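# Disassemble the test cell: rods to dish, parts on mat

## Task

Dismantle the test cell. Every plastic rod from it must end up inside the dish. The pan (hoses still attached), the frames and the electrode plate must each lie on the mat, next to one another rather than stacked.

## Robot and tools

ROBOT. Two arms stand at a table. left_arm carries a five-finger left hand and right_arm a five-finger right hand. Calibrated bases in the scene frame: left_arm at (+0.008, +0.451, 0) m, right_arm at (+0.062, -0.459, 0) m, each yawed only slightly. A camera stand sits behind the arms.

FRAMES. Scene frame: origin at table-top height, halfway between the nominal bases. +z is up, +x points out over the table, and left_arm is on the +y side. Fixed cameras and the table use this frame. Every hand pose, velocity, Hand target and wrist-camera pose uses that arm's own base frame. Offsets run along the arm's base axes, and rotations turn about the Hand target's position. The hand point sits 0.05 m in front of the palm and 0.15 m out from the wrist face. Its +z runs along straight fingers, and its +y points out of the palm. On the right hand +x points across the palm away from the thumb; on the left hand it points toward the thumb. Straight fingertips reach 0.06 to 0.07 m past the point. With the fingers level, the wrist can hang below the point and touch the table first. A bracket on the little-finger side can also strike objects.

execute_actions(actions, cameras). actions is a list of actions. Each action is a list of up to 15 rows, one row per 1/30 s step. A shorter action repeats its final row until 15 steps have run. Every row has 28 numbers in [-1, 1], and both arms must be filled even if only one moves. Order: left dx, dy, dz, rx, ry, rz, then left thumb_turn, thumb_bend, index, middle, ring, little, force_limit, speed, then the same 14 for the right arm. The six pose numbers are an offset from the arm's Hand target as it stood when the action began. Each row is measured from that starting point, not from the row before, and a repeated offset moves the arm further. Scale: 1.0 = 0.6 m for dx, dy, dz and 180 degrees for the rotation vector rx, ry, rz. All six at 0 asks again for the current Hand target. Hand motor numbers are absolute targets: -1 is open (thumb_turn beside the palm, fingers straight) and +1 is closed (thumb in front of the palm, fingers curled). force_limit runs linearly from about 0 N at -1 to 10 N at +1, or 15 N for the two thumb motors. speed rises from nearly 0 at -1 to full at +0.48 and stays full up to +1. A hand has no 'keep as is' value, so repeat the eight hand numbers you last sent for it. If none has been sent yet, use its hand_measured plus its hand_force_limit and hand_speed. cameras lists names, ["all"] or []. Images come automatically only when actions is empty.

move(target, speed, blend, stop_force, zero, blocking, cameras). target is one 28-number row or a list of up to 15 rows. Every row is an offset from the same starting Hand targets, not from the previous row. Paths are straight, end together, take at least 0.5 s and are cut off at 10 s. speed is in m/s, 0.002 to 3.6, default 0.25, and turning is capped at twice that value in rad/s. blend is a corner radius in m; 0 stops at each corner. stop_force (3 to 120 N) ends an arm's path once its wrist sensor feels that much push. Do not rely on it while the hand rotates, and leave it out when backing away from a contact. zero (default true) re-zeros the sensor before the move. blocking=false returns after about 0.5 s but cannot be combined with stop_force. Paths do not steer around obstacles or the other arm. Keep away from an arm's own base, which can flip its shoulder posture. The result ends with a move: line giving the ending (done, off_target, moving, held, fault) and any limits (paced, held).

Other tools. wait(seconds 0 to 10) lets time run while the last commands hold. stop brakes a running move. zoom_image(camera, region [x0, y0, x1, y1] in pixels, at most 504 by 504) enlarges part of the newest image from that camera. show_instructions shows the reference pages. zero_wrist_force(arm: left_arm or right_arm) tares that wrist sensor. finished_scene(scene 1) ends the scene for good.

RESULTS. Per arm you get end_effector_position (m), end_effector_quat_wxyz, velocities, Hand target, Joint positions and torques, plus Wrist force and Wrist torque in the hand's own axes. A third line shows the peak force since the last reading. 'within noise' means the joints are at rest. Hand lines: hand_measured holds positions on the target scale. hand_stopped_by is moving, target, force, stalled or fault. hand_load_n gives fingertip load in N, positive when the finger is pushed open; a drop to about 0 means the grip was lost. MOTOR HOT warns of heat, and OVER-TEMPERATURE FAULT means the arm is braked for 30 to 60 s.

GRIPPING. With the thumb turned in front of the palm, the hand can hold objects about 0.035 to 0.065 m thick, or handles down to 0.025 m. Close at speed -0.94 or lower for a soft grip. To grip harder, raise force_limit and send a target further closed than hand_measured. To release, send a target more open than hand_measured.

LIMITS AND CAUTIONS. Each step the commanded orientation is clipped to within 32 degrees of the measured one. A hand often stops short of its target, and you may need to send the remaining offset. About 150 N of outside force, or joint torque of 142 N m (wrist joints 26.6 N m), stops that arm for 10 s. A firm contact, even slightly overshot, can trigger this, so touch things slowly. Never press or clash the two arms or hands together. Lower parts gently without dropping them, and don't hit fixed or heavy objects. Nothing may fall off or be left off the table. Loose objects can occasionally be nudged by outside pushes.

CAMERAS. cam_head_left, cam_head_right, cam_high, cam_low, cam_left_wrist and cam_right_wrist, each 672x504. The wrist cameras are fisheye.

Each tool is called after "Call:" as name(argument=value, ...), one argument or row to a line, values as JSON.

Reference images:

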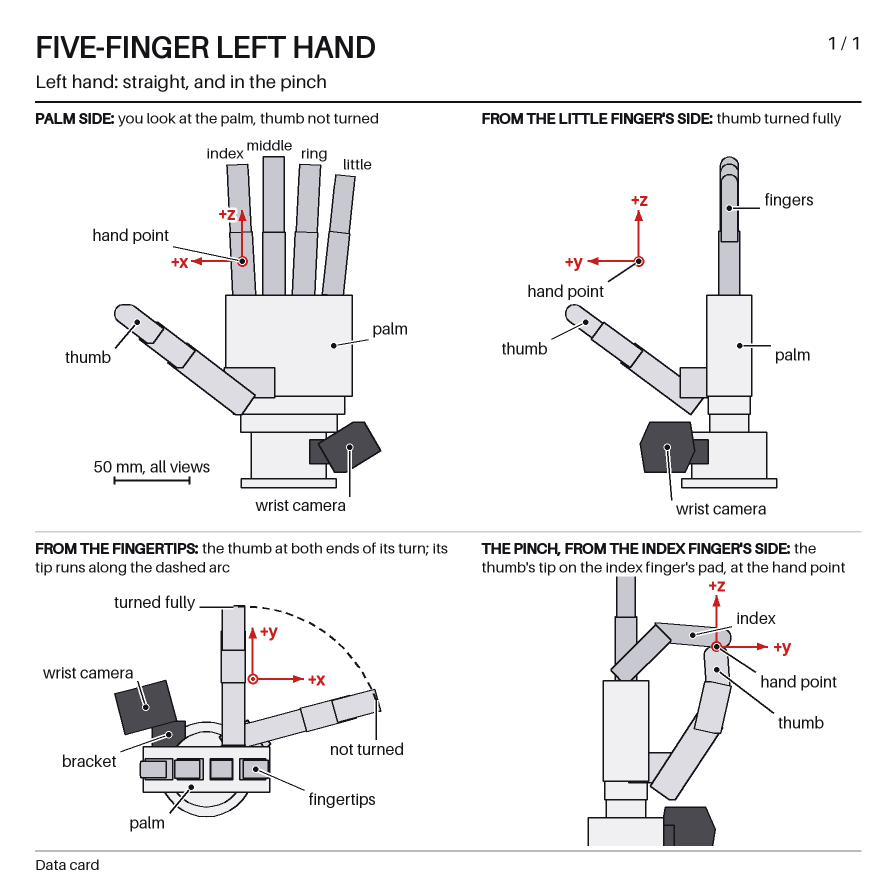

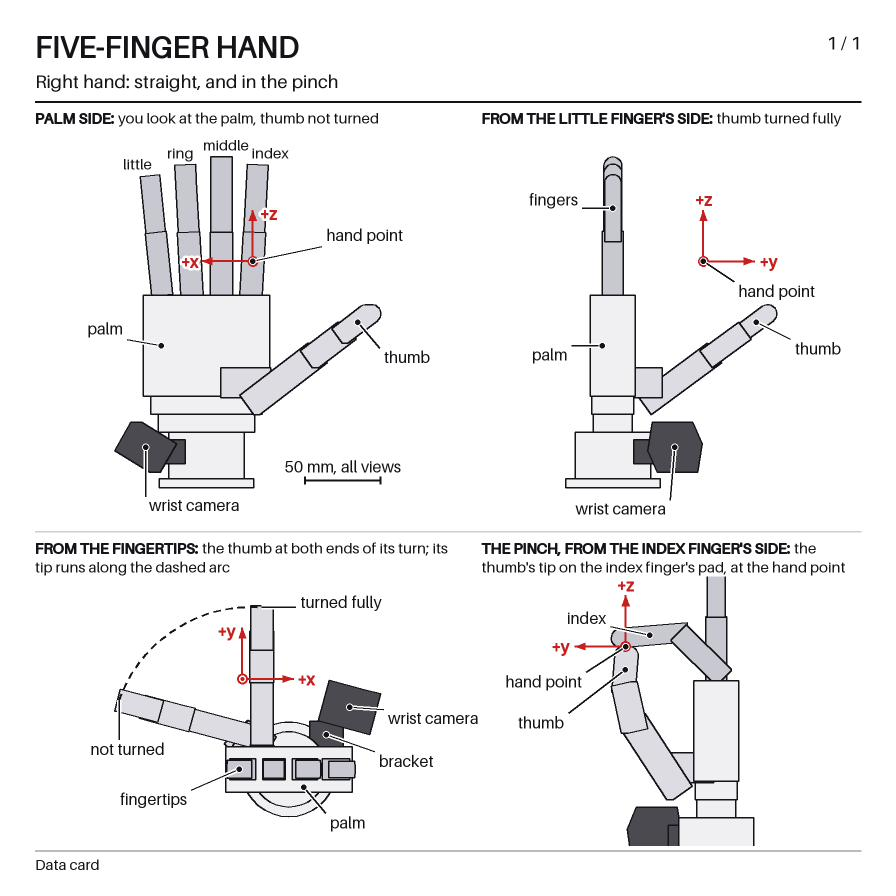

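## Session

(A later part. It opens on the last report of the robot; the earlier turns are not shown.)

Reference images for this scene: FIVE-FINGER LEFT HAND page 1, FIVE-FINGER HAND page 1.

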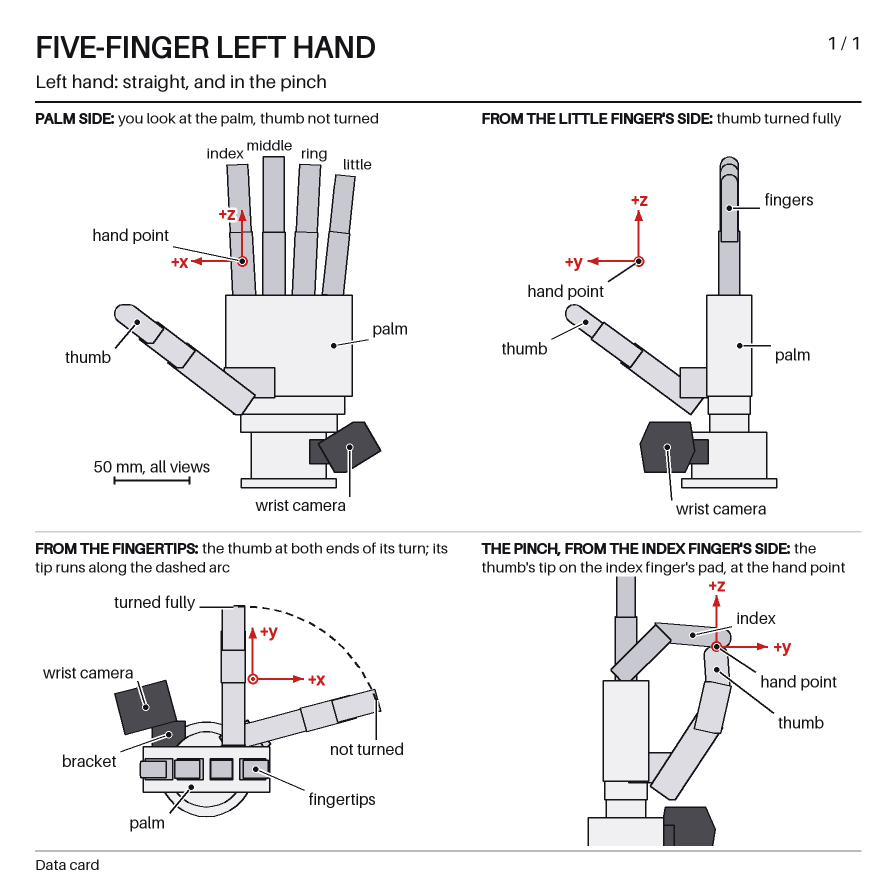

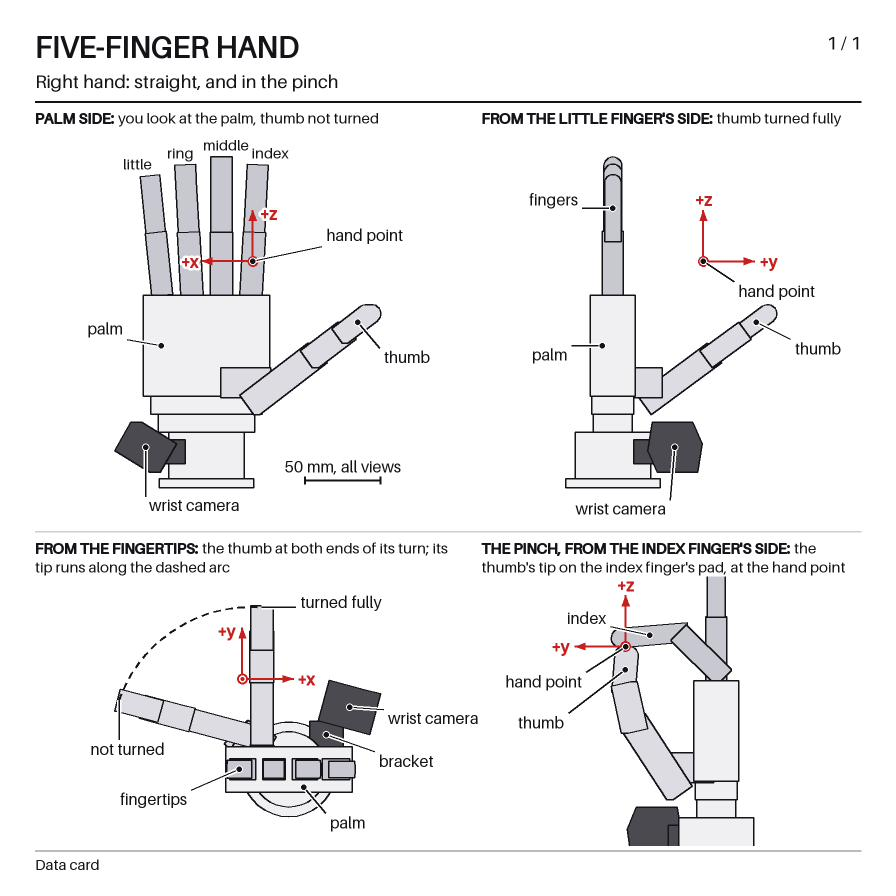

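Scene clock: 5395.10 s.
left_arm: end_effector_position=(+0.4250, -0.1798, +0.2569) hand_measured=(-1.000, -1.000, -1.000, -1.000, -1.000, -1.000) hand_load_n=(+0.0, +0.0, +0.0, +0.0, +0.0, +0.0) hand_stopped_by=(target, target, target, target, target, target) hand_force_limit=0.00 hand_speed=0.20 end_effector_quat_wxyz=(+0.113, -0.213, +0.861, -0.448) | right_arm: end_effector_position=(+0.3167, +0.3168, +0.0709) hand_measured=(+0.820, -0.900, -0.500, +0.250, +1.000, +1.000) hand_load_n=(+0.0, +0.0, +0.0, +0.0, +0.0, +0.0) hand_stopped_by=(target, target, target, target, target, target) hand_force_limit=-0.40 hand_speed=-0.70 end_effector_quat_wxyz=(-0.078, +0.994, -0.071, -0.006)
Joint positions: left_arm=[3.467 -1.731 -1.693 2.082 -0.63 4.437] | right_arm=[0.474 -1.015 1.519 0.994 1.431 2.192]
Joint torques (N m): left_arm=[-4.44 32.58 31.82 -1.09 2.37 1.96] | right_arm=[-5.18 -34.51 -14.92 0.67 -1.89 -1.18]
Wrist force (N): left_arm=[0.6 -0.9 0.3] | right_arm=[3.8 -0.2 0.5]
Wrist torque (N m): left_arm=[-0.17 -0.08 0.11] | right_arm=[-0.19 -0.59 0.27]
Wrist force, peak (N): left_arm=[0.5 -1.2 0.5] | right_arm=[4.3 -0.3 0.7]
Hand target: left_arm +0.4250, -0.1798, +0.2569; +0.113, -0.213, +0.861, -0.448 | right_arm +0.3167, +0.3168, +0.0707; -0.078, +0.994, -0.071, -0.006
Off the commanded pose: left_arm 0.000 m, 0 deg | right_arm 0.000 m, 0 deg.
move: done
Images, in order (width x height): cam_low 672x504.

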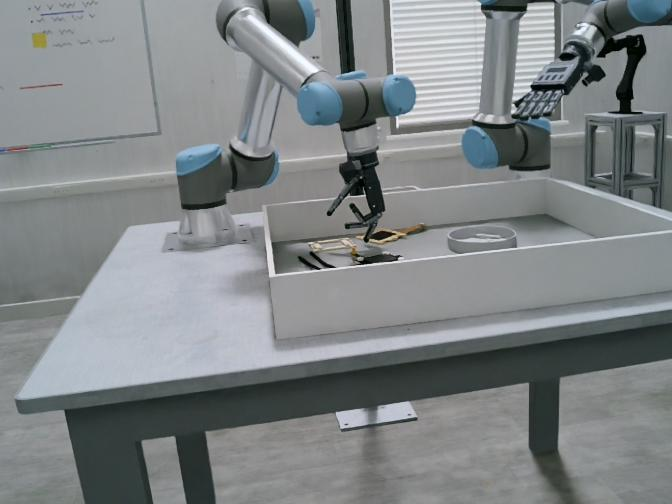

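Call:
move(
  target=[
    [0,0,0.0,0,0,0,-1,-1,-1,-1,-1,-1,0,0.2,0.0,0.0,0.12,0,0,0,0.82,-0.9,-0.5,0.25,1,1,-0.4,-0.7],
    [0.05,-0.25,-0.06,0,0,0,-1,-1,-1,-1,-1,-1,0,0.2,0.0,-0.18,0.2,0,0,0,0.82,-0.9,-0.5,0.25,1,1,-0.4,-0.7],
  ],
  cameras=["cam_head_left","cam_head_right","cam_left_wrist"],
  speed=[0.1,0.2],
)

Call:
zoom_image(
  camera="cam_head_left",
  region=[410, 320, 570, 490],
)

Call:
zoom_image(
  camera="cam_left_wrist",
  region=[200, 0, 440, 300],
)

Scene clock: 5407.40 s.
left_arm: end_effector_position=(+0.4550, -0.3297, +0.2209) hand_measured=(-1.000, -1.000, -1.000, -1.000, -1.000, -1.000) hand_load_n=(-0.5, +0.0, +0.0, +0.0, +0.0, -0.5) hand_stopped_by=(target, target, target, target, target, target) hand_force_limit=0.00 hand_speed=0.20 end_effector_quat_wxyz=(+0.113, -0.213, +0.861, -0.448) | right_arm: end_effector_position=(+0.3166, +0.2089, +0.1907) hand_measured=(+0.820, -0.900, -0.500, +0.250, +1.000, +1.000) hand_load_n=(+0.0, +0.0, +0.0, +0.0, +0.0, +0.0) hand_stopped_by=(target, target, target, target, target, target) hand_force_limit=-0.40 hand_speed=-0.70 end_effector_quat_wxyz=(-0.078, +0.994, -0.071, -0.006)
Joint positions: left_arm=[3.064 -1.839 -1.554 2.477 -0.808 3.88] | right_arm=[0.24 -1.273 1.58 1.226 1.418 1.956]
Joint torques (N m): left_arm=[-6.02 29.55 8.16 -0.07 2.14 -1.94] | right_arm=[-6.19 -29.53 -29.32 1.81 -0.23 -1.27]
Wrist force (N): left_arm=[0.5 -0.9 0.3] | right_arm=[4.0 -0.2 0.6]
Wrist torque (N m): left_arm=[-0.18 -0.06 0.01] | right_arm=[-0.20 -0.61 0.28]
Wrist force, peak (N): left_arm=[1.2 -1.6 1.7] | right_arm=[4.3 -0.1 1.4]
Hand target: left_arm +0.4550, -0.3298, +0.2209; +0.113, -0.213, +0.861, -0.448 | right_arm +0.3167, +0.2088, +0.1907; -0.078, +0.994, -0.071, -0.006
Off the commanded pose: left_arm 0.000 m, 0 deg | right_arm 0.000 m, 0 deg.
move: done
camera_calibration:
cam_left_wrist: T_world_to_cam=[[-0.00521747, -0.606469, 0.79509, -0.380141], [-0.988646, 0.122532, 0.0869757, 0.471891], [-0.150172, -0.785609, -0.600222, 0.0621629], [0, 0, 0, 1]] pos_world=[0.473885, -0.23953, 0.298515]
Images, in order (width x height): cam_head_left 672x504, cam_head_right 672x504, cam_left_wrist 672x504.

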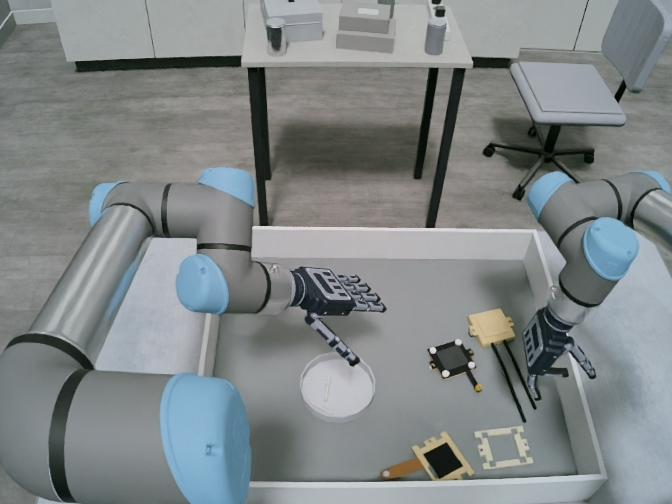

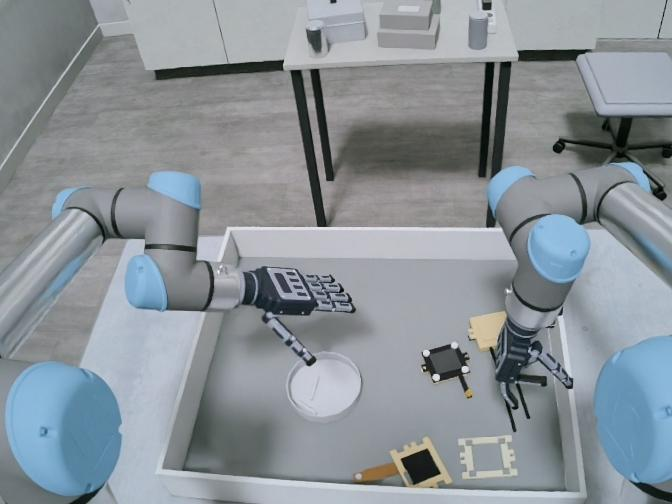

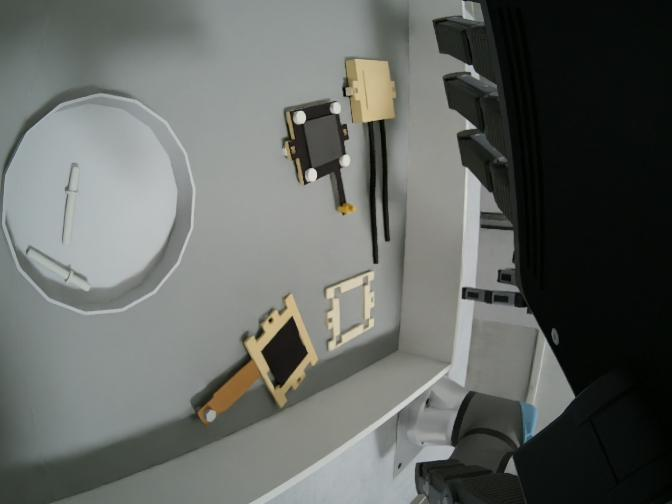

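Scaled by 2.965 from the camera's 672x504 image, which has a finer 960x720 frame.

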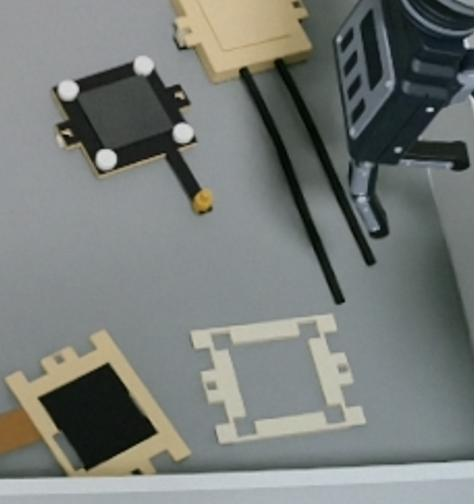

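Scaled by 1.680 from the camera's 672x504 image, which has a finer 960x720 frame.

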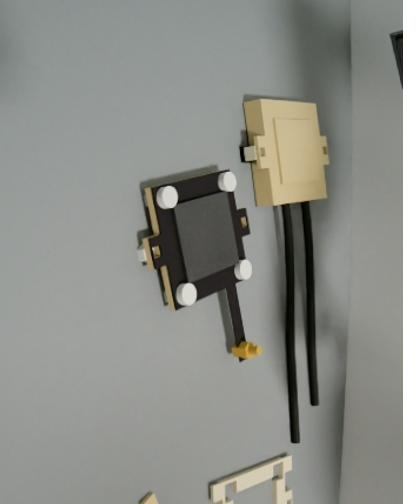

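Call:
move(
  target=[0.055,-0.199,-0.199,0,0,0,-1,-1,-1,-1,-1,-1,0,0.2,0.0,0,0,0,0,0,0.82,-0.9,-0.5,0.25,1,1,-0.4,-0.7],
  cameras=["cam_left_wrist","cam_low"],
  speed=0.2,
)

Call:
zoom_image(
  camera="cam_left_wrist",
  region=[270, 110, 420, 310],
)

Call:
zoom_image(
  camera="cam_low",
  region=[330, 235, 420, 275],
)

Scene clock: 5418.43 s.
left_arm: end_effector_position=(+0.4880, -0.4491, +0.1016) hand_measured=(-1.000, -1.000, -1.000, -1.000, -1.000, -1.000) hand_load_n=(-0.5, +0.0, +0.0, +0.0, -0.5, +0.0) hand_stopped_by=(target, target, target, target, target, target) hand_force_limit=0.00 hand_speed=0.20 end_effector_quat_wxyz=(+0.113, -0.213, +0.861, -0.448) | right_arm: end_effector_position=(+0.3167, +0.2088, +0.1907) hand_measured=(+0.820, -0.900, -0.500, +0.250, +1.000, +1.000) hand_load_n=(+0.0, +0.0, +0.0, +0.0, +0.5, +0.0) hand_stopped_by=(target, target, target, target, target, target) hand_force_limit=-0.40 hand_speed=-0.70 end_effector_quat_wxyz=(-0.078, +0.994, -0.071, -0.006)
Joint positions: left_arm=[2.822 -2.101 -1.469 2.801 -0.97 3.647] | right_arm=[0.24 -1.273 1.58 1.226 1.418 1.956]
Joint torques (N m): left_arm=[-3.81 35.22 6.61 -0.17 2.92 1.75] | right_arm=[-7.1 -36.78 -29.3 3.6 1.54 -1.47]
Wrist force (N): left_arm=[0.4 -1.1 0.2] | right_arm=[3.9 -0.3 0.8]
Wrist torque (N m): left_arm=[-0.20 -0.05 0.01] | right_arm=[-0.21 -0.59 0.28]
Wrist force, peak (N): left_arm=[1.2 -0.3 2.1] | right_arm=[4.1 -0.4 0.4]
Hand target: left_arm +0.4880, -0.4492, +0.1015; +0.113, -0.213, +0.861, -0.448 | right_arm +0.3167, +0.2088, +0.1907; -0.078, +0.994, -0.071, -0.006
Off the commanded pose: left_arm 0.000 m, 0 deg | right_arm 0.000 m, 0 deg.
move: done
camera_calibration:
cam_left_wrist: T_world_to_cam=[[-0.00508797, -0.606437, 0.795115, -0.357585], [-0.988663, 0.12237, 0.0870058, 0.529568], [-0.150062, -0.785659, -0.600185, -0.0983546], [0, 0, 0, 1]] pos_world=[0.506985, -0.35893, 0.179215]
Images, in order (width x height): cam_low 672x504, cam_left_wrist 672x504.

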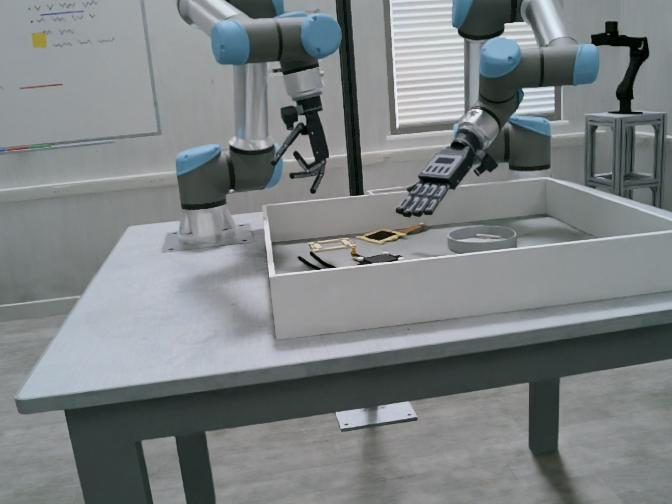

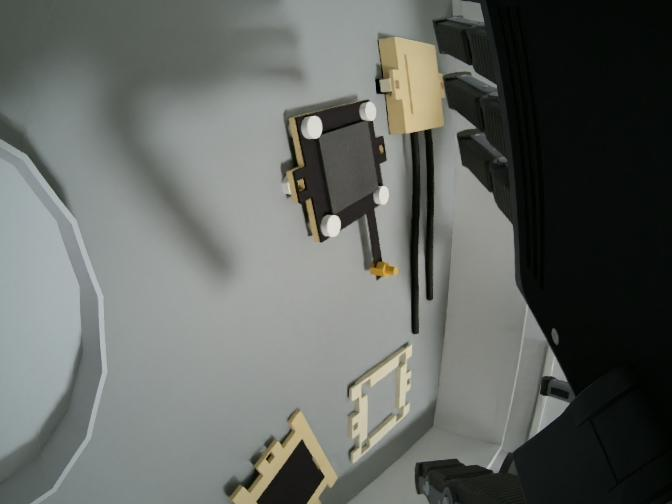

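Scaled by 2.520 from the camera's 672x504 image, which has a finer 960x720 frame.

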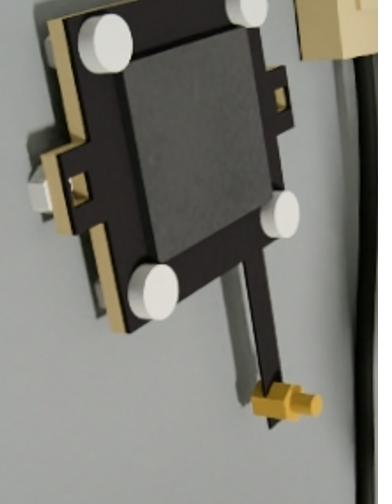

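Scaled by 5.600 from the camera's 672x504 image, which has a finer 960x720 frame.

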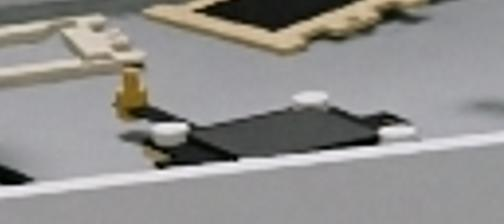

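Call:
move(
  target=[
    [0,0.08,0.05,0,0,0,-1,-1,-1,-1,-1,-1,0,0.2,0.1188,0.1402,-0.0845,-0.0312,-0.0507,0.644,0,-1,-0.15,1,1,1,-0.4,0.2],
    [0,0.08,0.05,0,0,0,-1,-1,-1,-1,-1,-1,0,0.2,0.1188,0.1402,-0.21,-0.0312,-0.0507,0.644,0,-1,-0.15,1,1,1,-0.4,0.2],
    [0,0.08,0.05,0,0,0,-1,-1,-1,-1,-1,-1,0,0.2,0.1188,0.1402,-0.2348,-0.0312,-0.0507,0.644,0,-1,-0.15,1,1,1,-0.4,0.2],
  ],
  cameras=["cam_left_wrist","cam_head_left","cam_low"],
  speed=[0.2,0.08,0.02],
)

Call:
zoom_image(
  camera="cam_head_left",
  region=[420, 330, 530, 430],
)

Call:
zoom_image(
  camera="cam_low",
  region=[310, 215, 420, 275],
)

Scene clock: 5486.87 s.
left_arm: end_effector_position=(+0.4880, -0.4012, +0.1315) hand_measured=(-1.000, -1.000, -1.000, -1.000, -1.000, -1.000) hand_load_n=(+0.0, +0.0, +0.0, +0.0, -0.5, +0.0) hand_stopped_by=(target, target, target, target, target, target) hand_force_limit=0.00 hand_speed=0.20 end_effector_quat_wxyz=(+0.113, -0.213, +0.861, -0.448) | right_arm: end_effector_position=(+0.3879, +0.2929, +0.0497) hand_measured=(+0.000, -1.000, -0.150, +1.000, +1.000, +1.000) hand_load_n=(+0.0, +0.0, +0.0, +0.0, +0.0, +0.0) hand_stopped_by=(target, target, target, target, target, target) hand_force_limit=-0.40 hand_speed=0.20 end_effector_quat_wxyz=(+0.000, +0.587, +0.809, +0.000)
Joint positions: left_arm=[2.916 -2.028 -1.509 2.719 -0.904 3.731] | right_arm=[0.451 -1.064 1.703 0.932 1.57 0.135]
Joint torques (N m): left_arm=[-5.33 28.86 31 0.81 -1.16 -2.22] | right_arm=[6.19 -46.88 -14.15 3.66 -2.31 -1.07]
Wrist force (N): left_arm=[0.4 -0.7 -0.1] | right_arm=[3.9 -0.2 0.5]
Wrist torque (N m): left_arm=[-0.12 -0.07 0.00] | right_arm=[-0.17 -0.61 0.30]
Wrist force, peak (N): left_arm=[0.7 -1.1 0.3] | right_arm=[4.4 -0.6 1.4]
Hand target: left_arm +0.4880, -0.4012, +0.1315; +0.113, -0.213, +0.861, -0.448 | right_arm +0.3879, +0.2929, +0.0498; +0.000, +0.587, +0.809, +0.000
Off the commanded pose: left_arm 0.000 m, 0 deg | right_arm 0.000 m, 0 deg.
move: done
camera_calibration:
cam_left_wrist: T_world_to_cam=[[-0.00506945, -0.606439, 0.795114, -0.352181], [-0.988649, 0.122437, 0.0870799, 0.521], [-0.15016, -0.785647, -0.600176, -0.042721], [0, 0, 0, 1]] pos_world=[0.506886, -0.31093, 0.209015]
Images, in order (width x height): cam_head_left 672x504, cam_low 672x504, cam_left_wrist 672x504.

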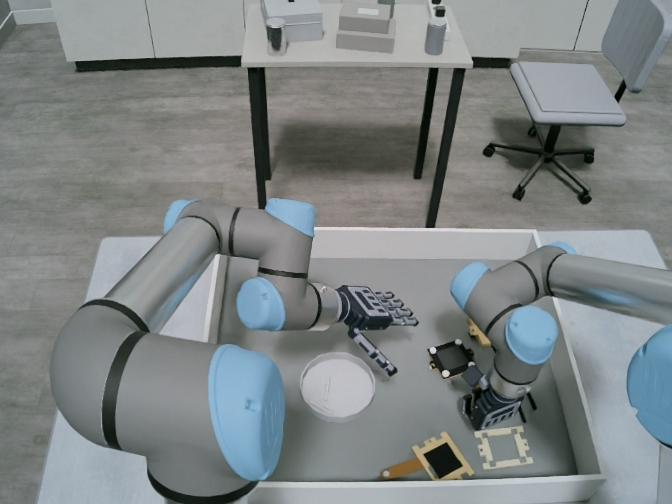

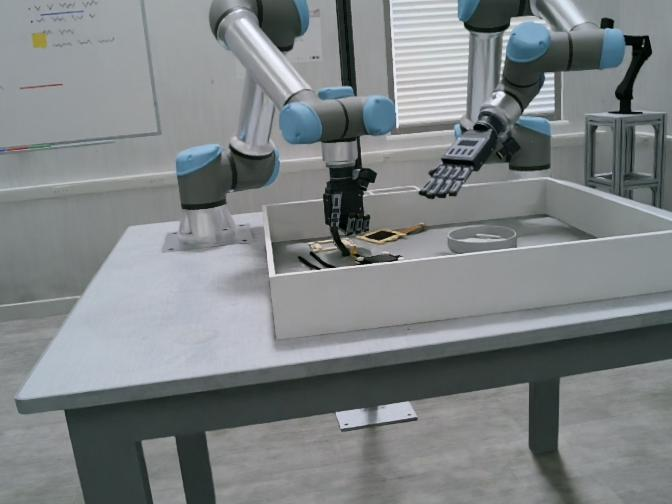

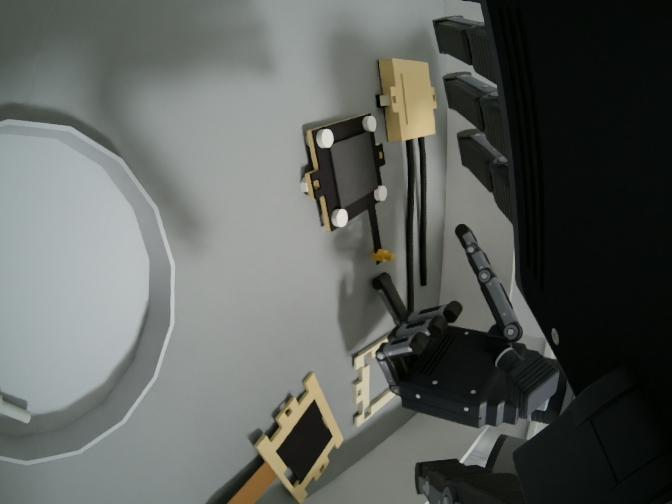

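Scaled by 4.582 from the camera's 672x504 image, which has a finer 960x720 frame.

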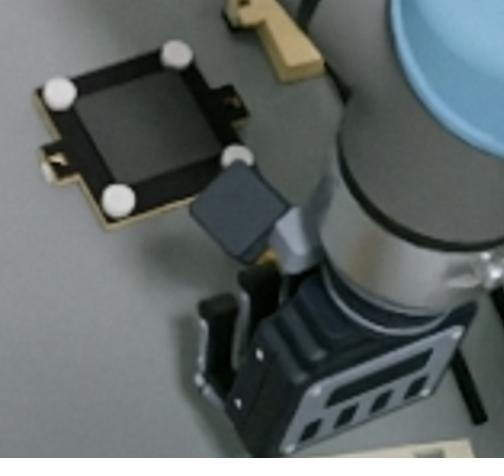

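Scaled by 4.582 from the camera's 672x504 image, which has a finer 960x720 frame.

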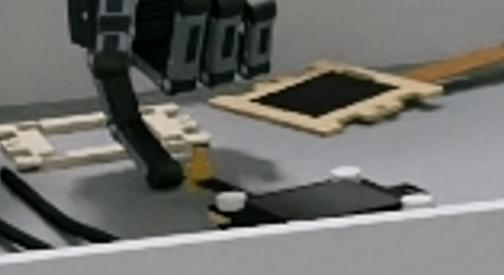

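Call:
zoom_image(
  camera="cam_left_wrist",
  region=[330, 190, 440, 340],
)

Scaled by 3.360 from the camera's 672x504 image, which has a finer 960x720 frame.

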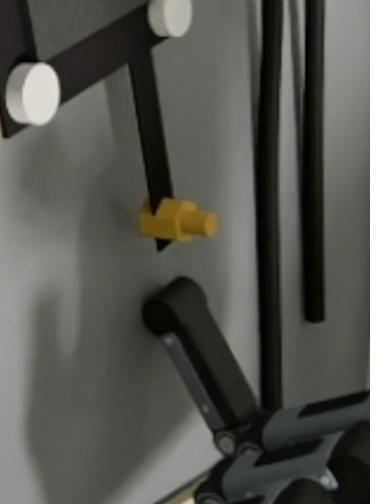

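Call:
move(
  target=[0,0,0,0,0,0,-1,-1,-1,-1,-1,-1,0,0.2,0.0317,0.0102,0,0,0,0,0,-1,-0.15,1,1,1,-0.4,-0.5],
  cameras=["cam_left_wrist"],
  speed=0.01,
  stop_force=3,
)

Call:
zoom_image(
  camera="cam_left_wrist",
  region=[330, 190, 440, 340],
)

Scene clock: 5523.23 s.
left_arm: end_effector_position=(+0.4880, -0.4012, +0.1315) hand_measured=(-1.000, -1.000, -1.000, -1.000, -1.000, -1.000) hand_load_n=(+0.0, +0.0, +0.0, +0.0, +0.0, +0.0) hand_stopped_by=(target, target, target, target, target, target) hand_force_limit=0.00 hand_speed=0.20 end_effector_quat_wxyz=(+0.113, -0.213, +0.861, -0.448) | right_arm: end_effector_position=(+0.4070, +0.2991, +0.0498) hand_measured=(+0.000, -1.000, -0.150, +1.000, +1.000, +1.000) hand_load_n=(+0.0, +0.0, +0.0, +0.0, +0.0, +0.0) hand_stopped_by=(target, target, target, target, target, target) hand_force_limit=-0.40 hand_speed=-0.50 end_effector_quat_wxyz=(+0.000, +0.587, +0.809, +0.000)
Joint positions: left_arm=[2.916 -2.028 -1.509 2.719 -0.904 3.731] | right_arm=[0.444 -1.028 1.642 0.956 1.57 0.129]
Joint torques (N m): left_arm=[-5.27 29.23 31.12 0.45 -1.1 -2.08] | right_arm=[1.57 -51.18 -3.3 0.97 -0.9 0.78]
Wrist force (N): left_arm=[0.5 -0.9 0.2] | right_arm=[4.0 -0.4 0.4]
Wrist torque (N m): left_arm=[-0.16 -0.09 0.01] | right_arm=[-0.21 -0.61 0.37]
Wrist force, peak (N): left_arm=[0.6 -1.1 0.5] | right_arm=[4.7 0.0 0.7]
Hand target: left_arm +0.4880, -0.4012, +0.1315; +0.113, -0.213, +0.861, -0.448 | right_arm +0.4070, +0.2991, +0.0498; +0.000, +0.587, +0.809, +0.000
Off the commanded pose: left_arm 0.000 m, 0 deg | right_arm 0.000 m, 0 deg.
move: done
camera_calibration:
cam_left_wrist: T_world_to_cam=[[-0.00506945, -0.606439, 0.795114, -0.352181], [-0.988649, 0.122437, 0.0870799, 0.521], [-0.15016, -0.785647, -0.600176, -0.042721], [0, 0, 0, 1]] pos_world=[0.506886, -0.31093, 0.209015]
Images, in order (width x height): cam_left_wrist 672x504.

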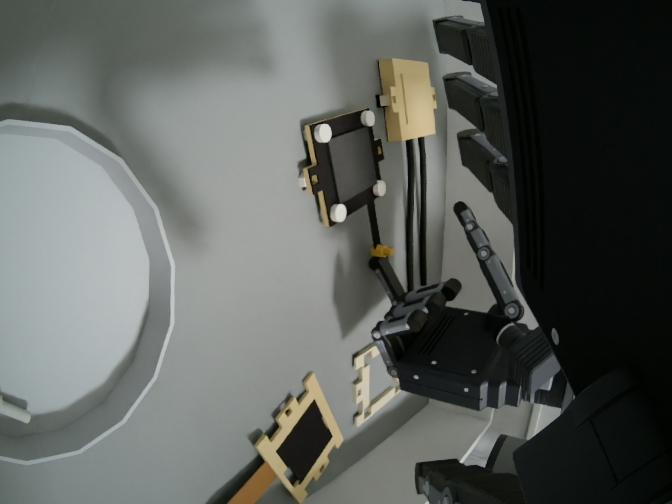

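Scaled by 3.360 from the camera's 672x504 image, which has a finer 960x720 frame.

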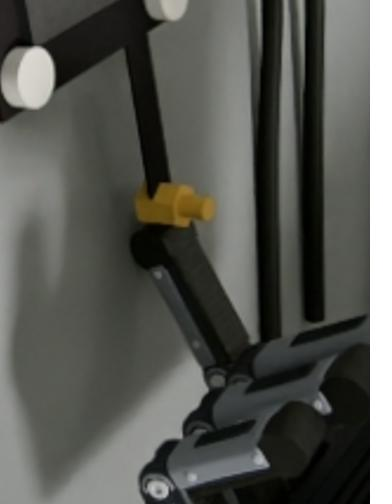

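Call:
execute_actions(
  actions=[],
)

Scene clock: 5562.60 s.
left_arm: end_effector_position=(+0.4880, -0.4012, +0.1315) hand_measured=(-1.000, -1.000, -1.000, -1.000, -1.000, -1.000) hand_load_n=(-0.5, +0.0, +0.0, +0.0, +0.0, +0.0) hand_stopped_by=(target, target, target, target, target, target) hand_force_limit=0.00 hand_speed=0.20 end_effector_quat_wxyz=(+0.113, -0.213, +0.861, -0.448) | right_arm: end_effector_position=(+0.4070, +0.2991, +0.0498) hand_measured=(+0.000, -1.000, -0.150, +1.000, +1.000, +1.000) hand_load_n=(+0.0, +0.0, +0.0, +0.5, +0.0, +0.0) hand_stopped_by=(target, target, target, target, target, target) hand_force_limit=-0.40 hand_speed=-0.50 end_effector_quat_wxyz=(+0.000, +0.587, +0.809, +0.000)
Joint positions: left_arm=[2.916 -2.028 -1.509 2.719 -0.904 3.731] | right_arm=[0.444 -1.028 1.642 0.956 1.57 0.129]
Joint velocities: within noise
Joint torques (N m): left_arm=[-5.36 30.2 30.79 0.32 -1.09 -2] | right_arm=[6.39 -51.4 -3.37 0.95 -0.13 1.45]
Wrist force (N): left_arm=[0.6 -0.7 0.3] | right_arm=[3.9 -0.3 0.6]
Wrist torque (N m): left_arm=[-0.13 -0.08 0.01] | right_arm=[-0.21 -0.60 0.36]
Wrist force, peak (N): left_arm=[0.7 -1.2 0.1] | right_arm=[4.5 -0.1 0.8]
Hand target: left_arm +0.4880, -0.4012, +0.1315; +0.113, -0.213, +0.861, -0.448 | right_arm +0.4070, +0.2991, +0.0498; +0.000, +0.587, +0.809, +0.000
Off the commanded pose: left_arm 0.000 m, 0 deg | right_arm 0.000 m, 0 deg.
camera_calibration:
cam_left_wrist: T_world_to_cam=[[-0.00506945, -0.606439, 0.795114, -0.352181], [-0.988649, 0.122437, 0.0870799, 0.521], [-0.15016, -0.785647, -0.600176, -0.042721], [0, 0, 0, 1]] pos_world=[0.506886, -0.31093, 0.209015]
cam_right_wrist: T_world_to_cam=[[0.835827, 0.548453, 0.0243398, -0.505899], [0.446587, -0.705034, 0.550896, -0.00742584], [0.319301, -0.449584, -0.834219, 0.161487], [0, 0, 0, 1]] pos_world=[0.374597, 0.344828, 0.15112]

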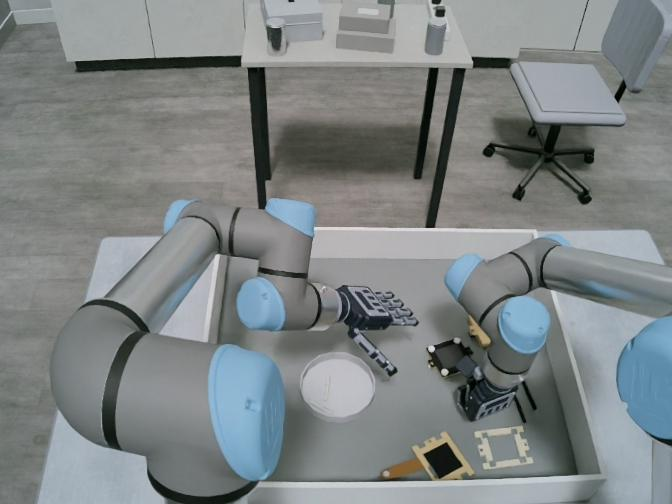

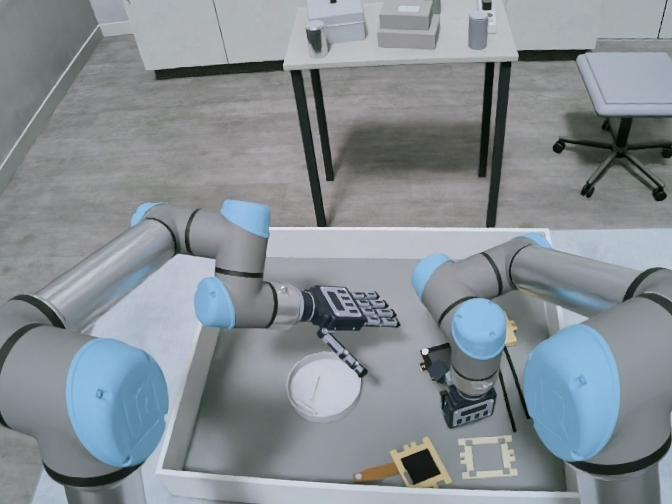

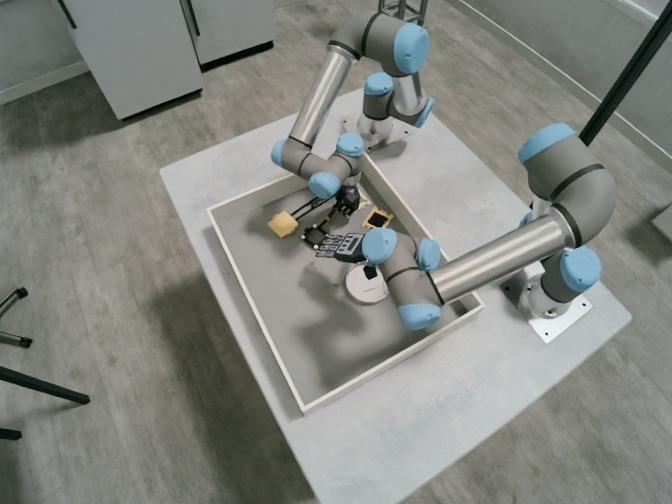

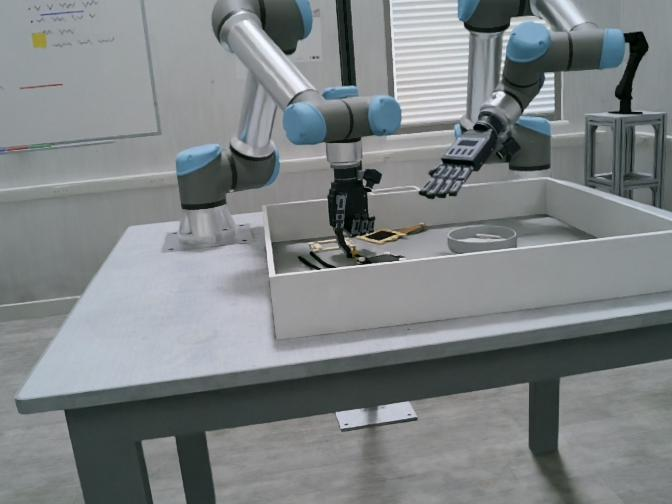

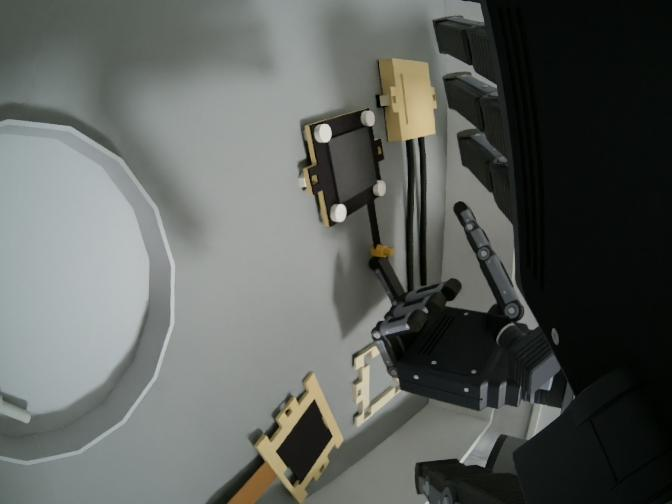

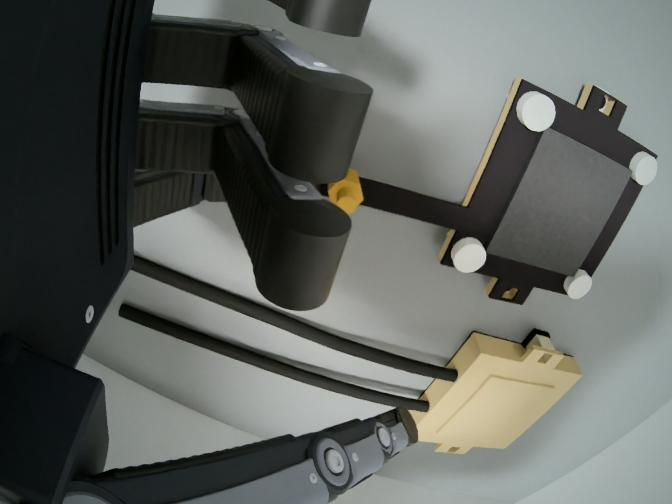

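Call:
zoom_image(
  camera="cam_right_wrist",
  region=[260, 60, 660, 460],
)

Call:
zoom_image(
  camera="cam_low",
  region=[290, 195, 430, 285],
)

Call:
zoom_image(
  camera="cam_left_wrist",
  region=[280, 80, 460, 350],
)

Scaled by 1.260 from the camera's 672x504 image, which has a finer 960x720 frame.

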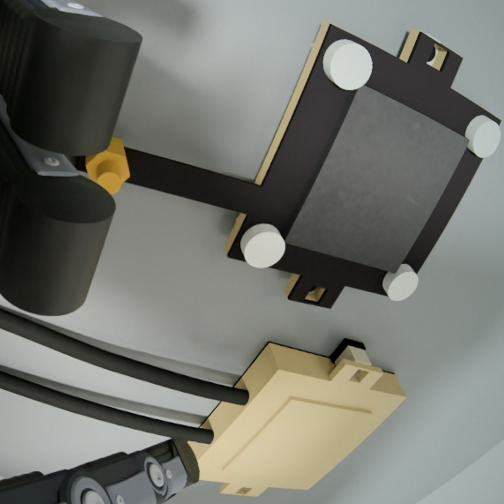

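Scaled by 3.600 from the camera's 672x504 image, which has a finer 960x720 frame.

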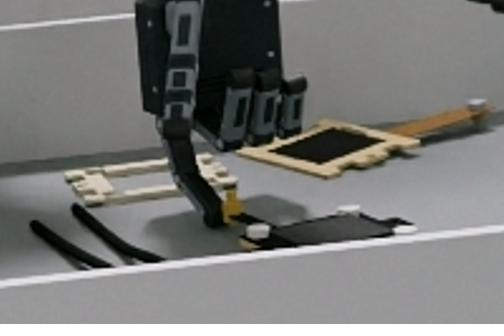

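Scaled by 1.867 from the camera's 672x504 image, which has a finer 960x720 frame.

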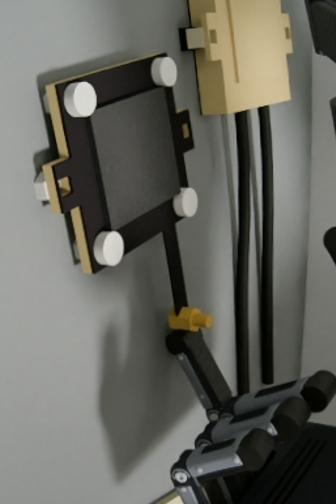

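Call:
execute_actions(
  actions=[
    [[0,0,0,0,0,0,-1,-1,-1,-1,-1,-1,0,0.2,0,0,0,0,0,0,0,-1,0.0,1,1,1,-0.4,-0.8]],
  ],
  cameras=["cam_left_wrist","cam_low","cam_right_wrist"],
)

Call:
zoom_image(
  camera="cam_left_wrist",
  region=[280, 80, 460, 350],
)

Call:
zoom_image(
  camera="cam_low",
  region=[290, 195, 430, 285],
)

Scene clock: 5608.37 s.
left_arm: end_effector_position=(+0.4880, -0.4012, +0.1315) hand_measured=(-1.000, -1.000, -1.000, -1.000, -1.000, -1.000) hand_load_n=(-0.5, +0.0, -0.5, +0.0, +0.0, +0.0) hand_stopped_by=(target, target, target, target, target, target) hand_force_limit=0.00 hand_speed=0.20 end_effector_quat_wxyz=(+0.113, -0.213, +0.861, -0.448) | right_arm: end_effector_position=(+0.4070, +0.2991, +0.0498) hand_measured=(+0.000, -1.000, +0.000, +1.000, +1.000, +1.000) hand_load_n=(+0.0, +0.0, +0.0, +0.0, +0.0, +0.0) hand_stopped_by=(target, target, target, target, target, target) hand_force_limit=-0.40 hand_speed=-0.80 end_effector_quat_wxyz=(+0.000, +0.587, +0.809, +0.000)
Joint positions: left_arm=[2.916 -2.028 -1.509 2.719 -0.904 3.731] | right_arm=[0.444 -1.028 1.642 0.956 1.57 0.129]
Joint torques (N m): left_arm=[-5.91 29.67 30.6 0.08 -0.95 -2] | right_arm=[6.34 -50.86 -4.99 1.06 1.18 1.45]
Wrist force (N): left_arm=[0.6 -0.7 0.2] | right_arm=[4.0 -0.4 0.5]
Wrist torque (N m): left_arm=[-0.15 -0.09 0.00] | right_arm=[-0.20 -0.61 0.38]
Wrist force, peak (N): left_arm=[0.8 -1.0 0.6] | right_arm=[4.5 -0.3 0.6]
Hand target: left_arm +0.4880, -0.4012, +0.1315; +0.113, -0.213, +0.861, -0.448 | right_arm +0.4070, +0.2991, +0.0498; +0.000, +0.587, +0.809, +0.000
Off the commanded pose: left_arm 0.000 m, 0 deg | right_arm 0.000 m, 0 deg.
camera_calibration:
cam_left_wrist: T_world_to_cam=[[-0.00506945, -0.606439, 0.795114, -0.352181], [-0.988649, 0.122437, 0.0870799, 0.521], [-0.15016, -0.785647, -0.600176, -0.042721], [0, 0, 0, 1]] pos_world=[0.506886, -0.31093, 0.209015]
cam_right_wrist: T_world_to_cam=[[0.835827, 0.548453, 0.0243398, -0.505899], [0.446587, -0.705034, 0.550896, -0.00742584], [0.319301, -0.449584, -0.834219, 0.161487], [0, 0, 0, 1]] pos_world=[0.374597, 0.344828, 0.15112]
Images, in order (width x height): cam_low 672x504, cam_left_wrist 672x504, cam_right_wrist 672x504.

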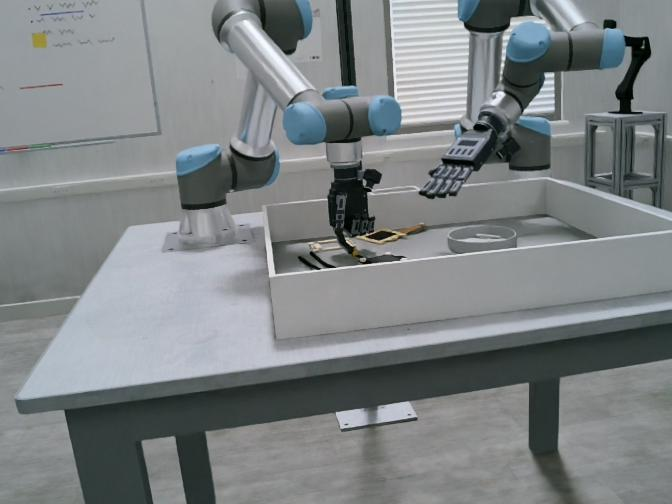

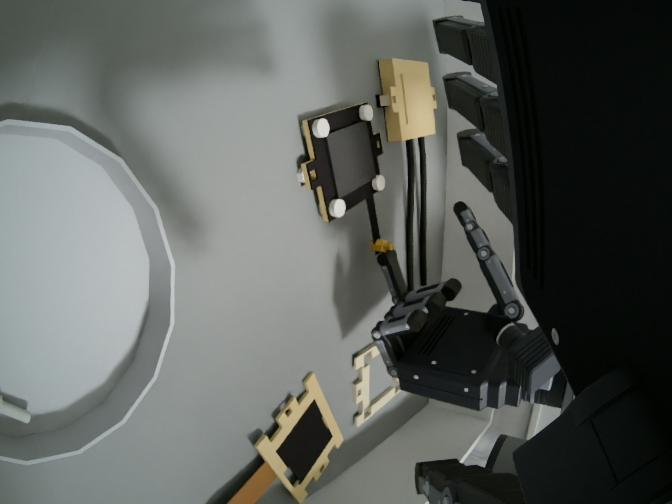

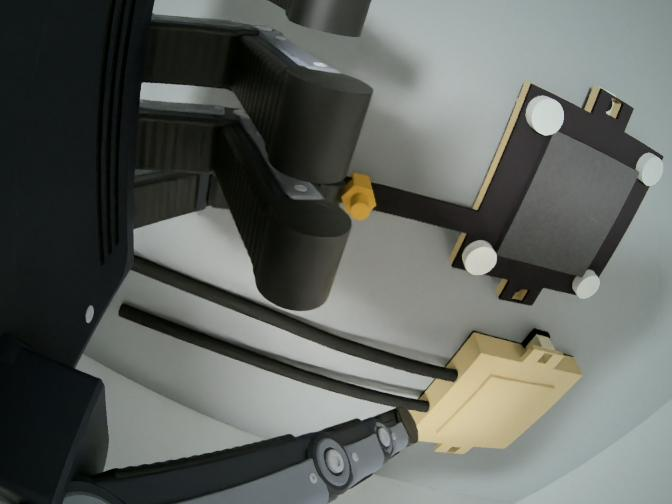

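Scaled by 1.867 from the camera's 672x504 image, which has a finer 960x720 frame.

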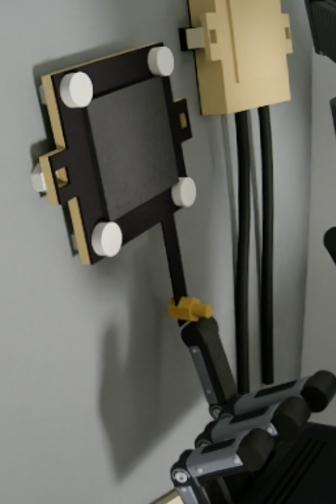

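Scaled by 3.600 from the camera's 672x504 image, which has a finer 960x720 frame.

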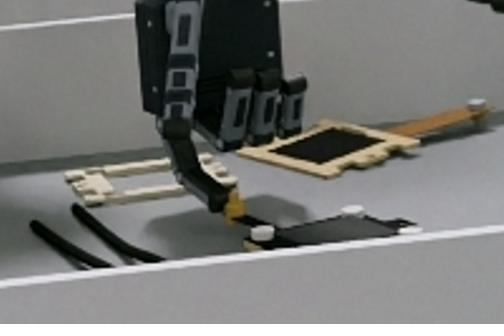

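Call:
zoom_image(
  camera="cam_left_wrist",
  region=[285, 90, 400, 235],
)

Call:
zoom_image(
  camera="cam_right_wrist",
  region=[420, 60, 672, 320],
)

Scaled by 3.476 from the camera's 672x504 image, which has a finer 960x720 frame.

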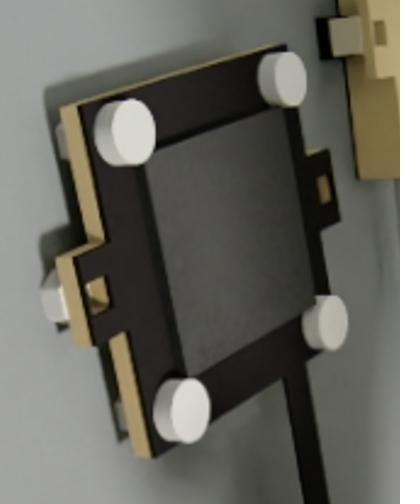

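Scaled by 1.938 from the camera's 672x504 image, which has a finer 960x720 frame.

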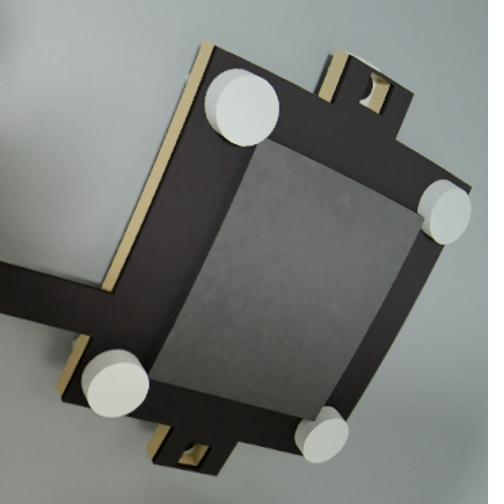

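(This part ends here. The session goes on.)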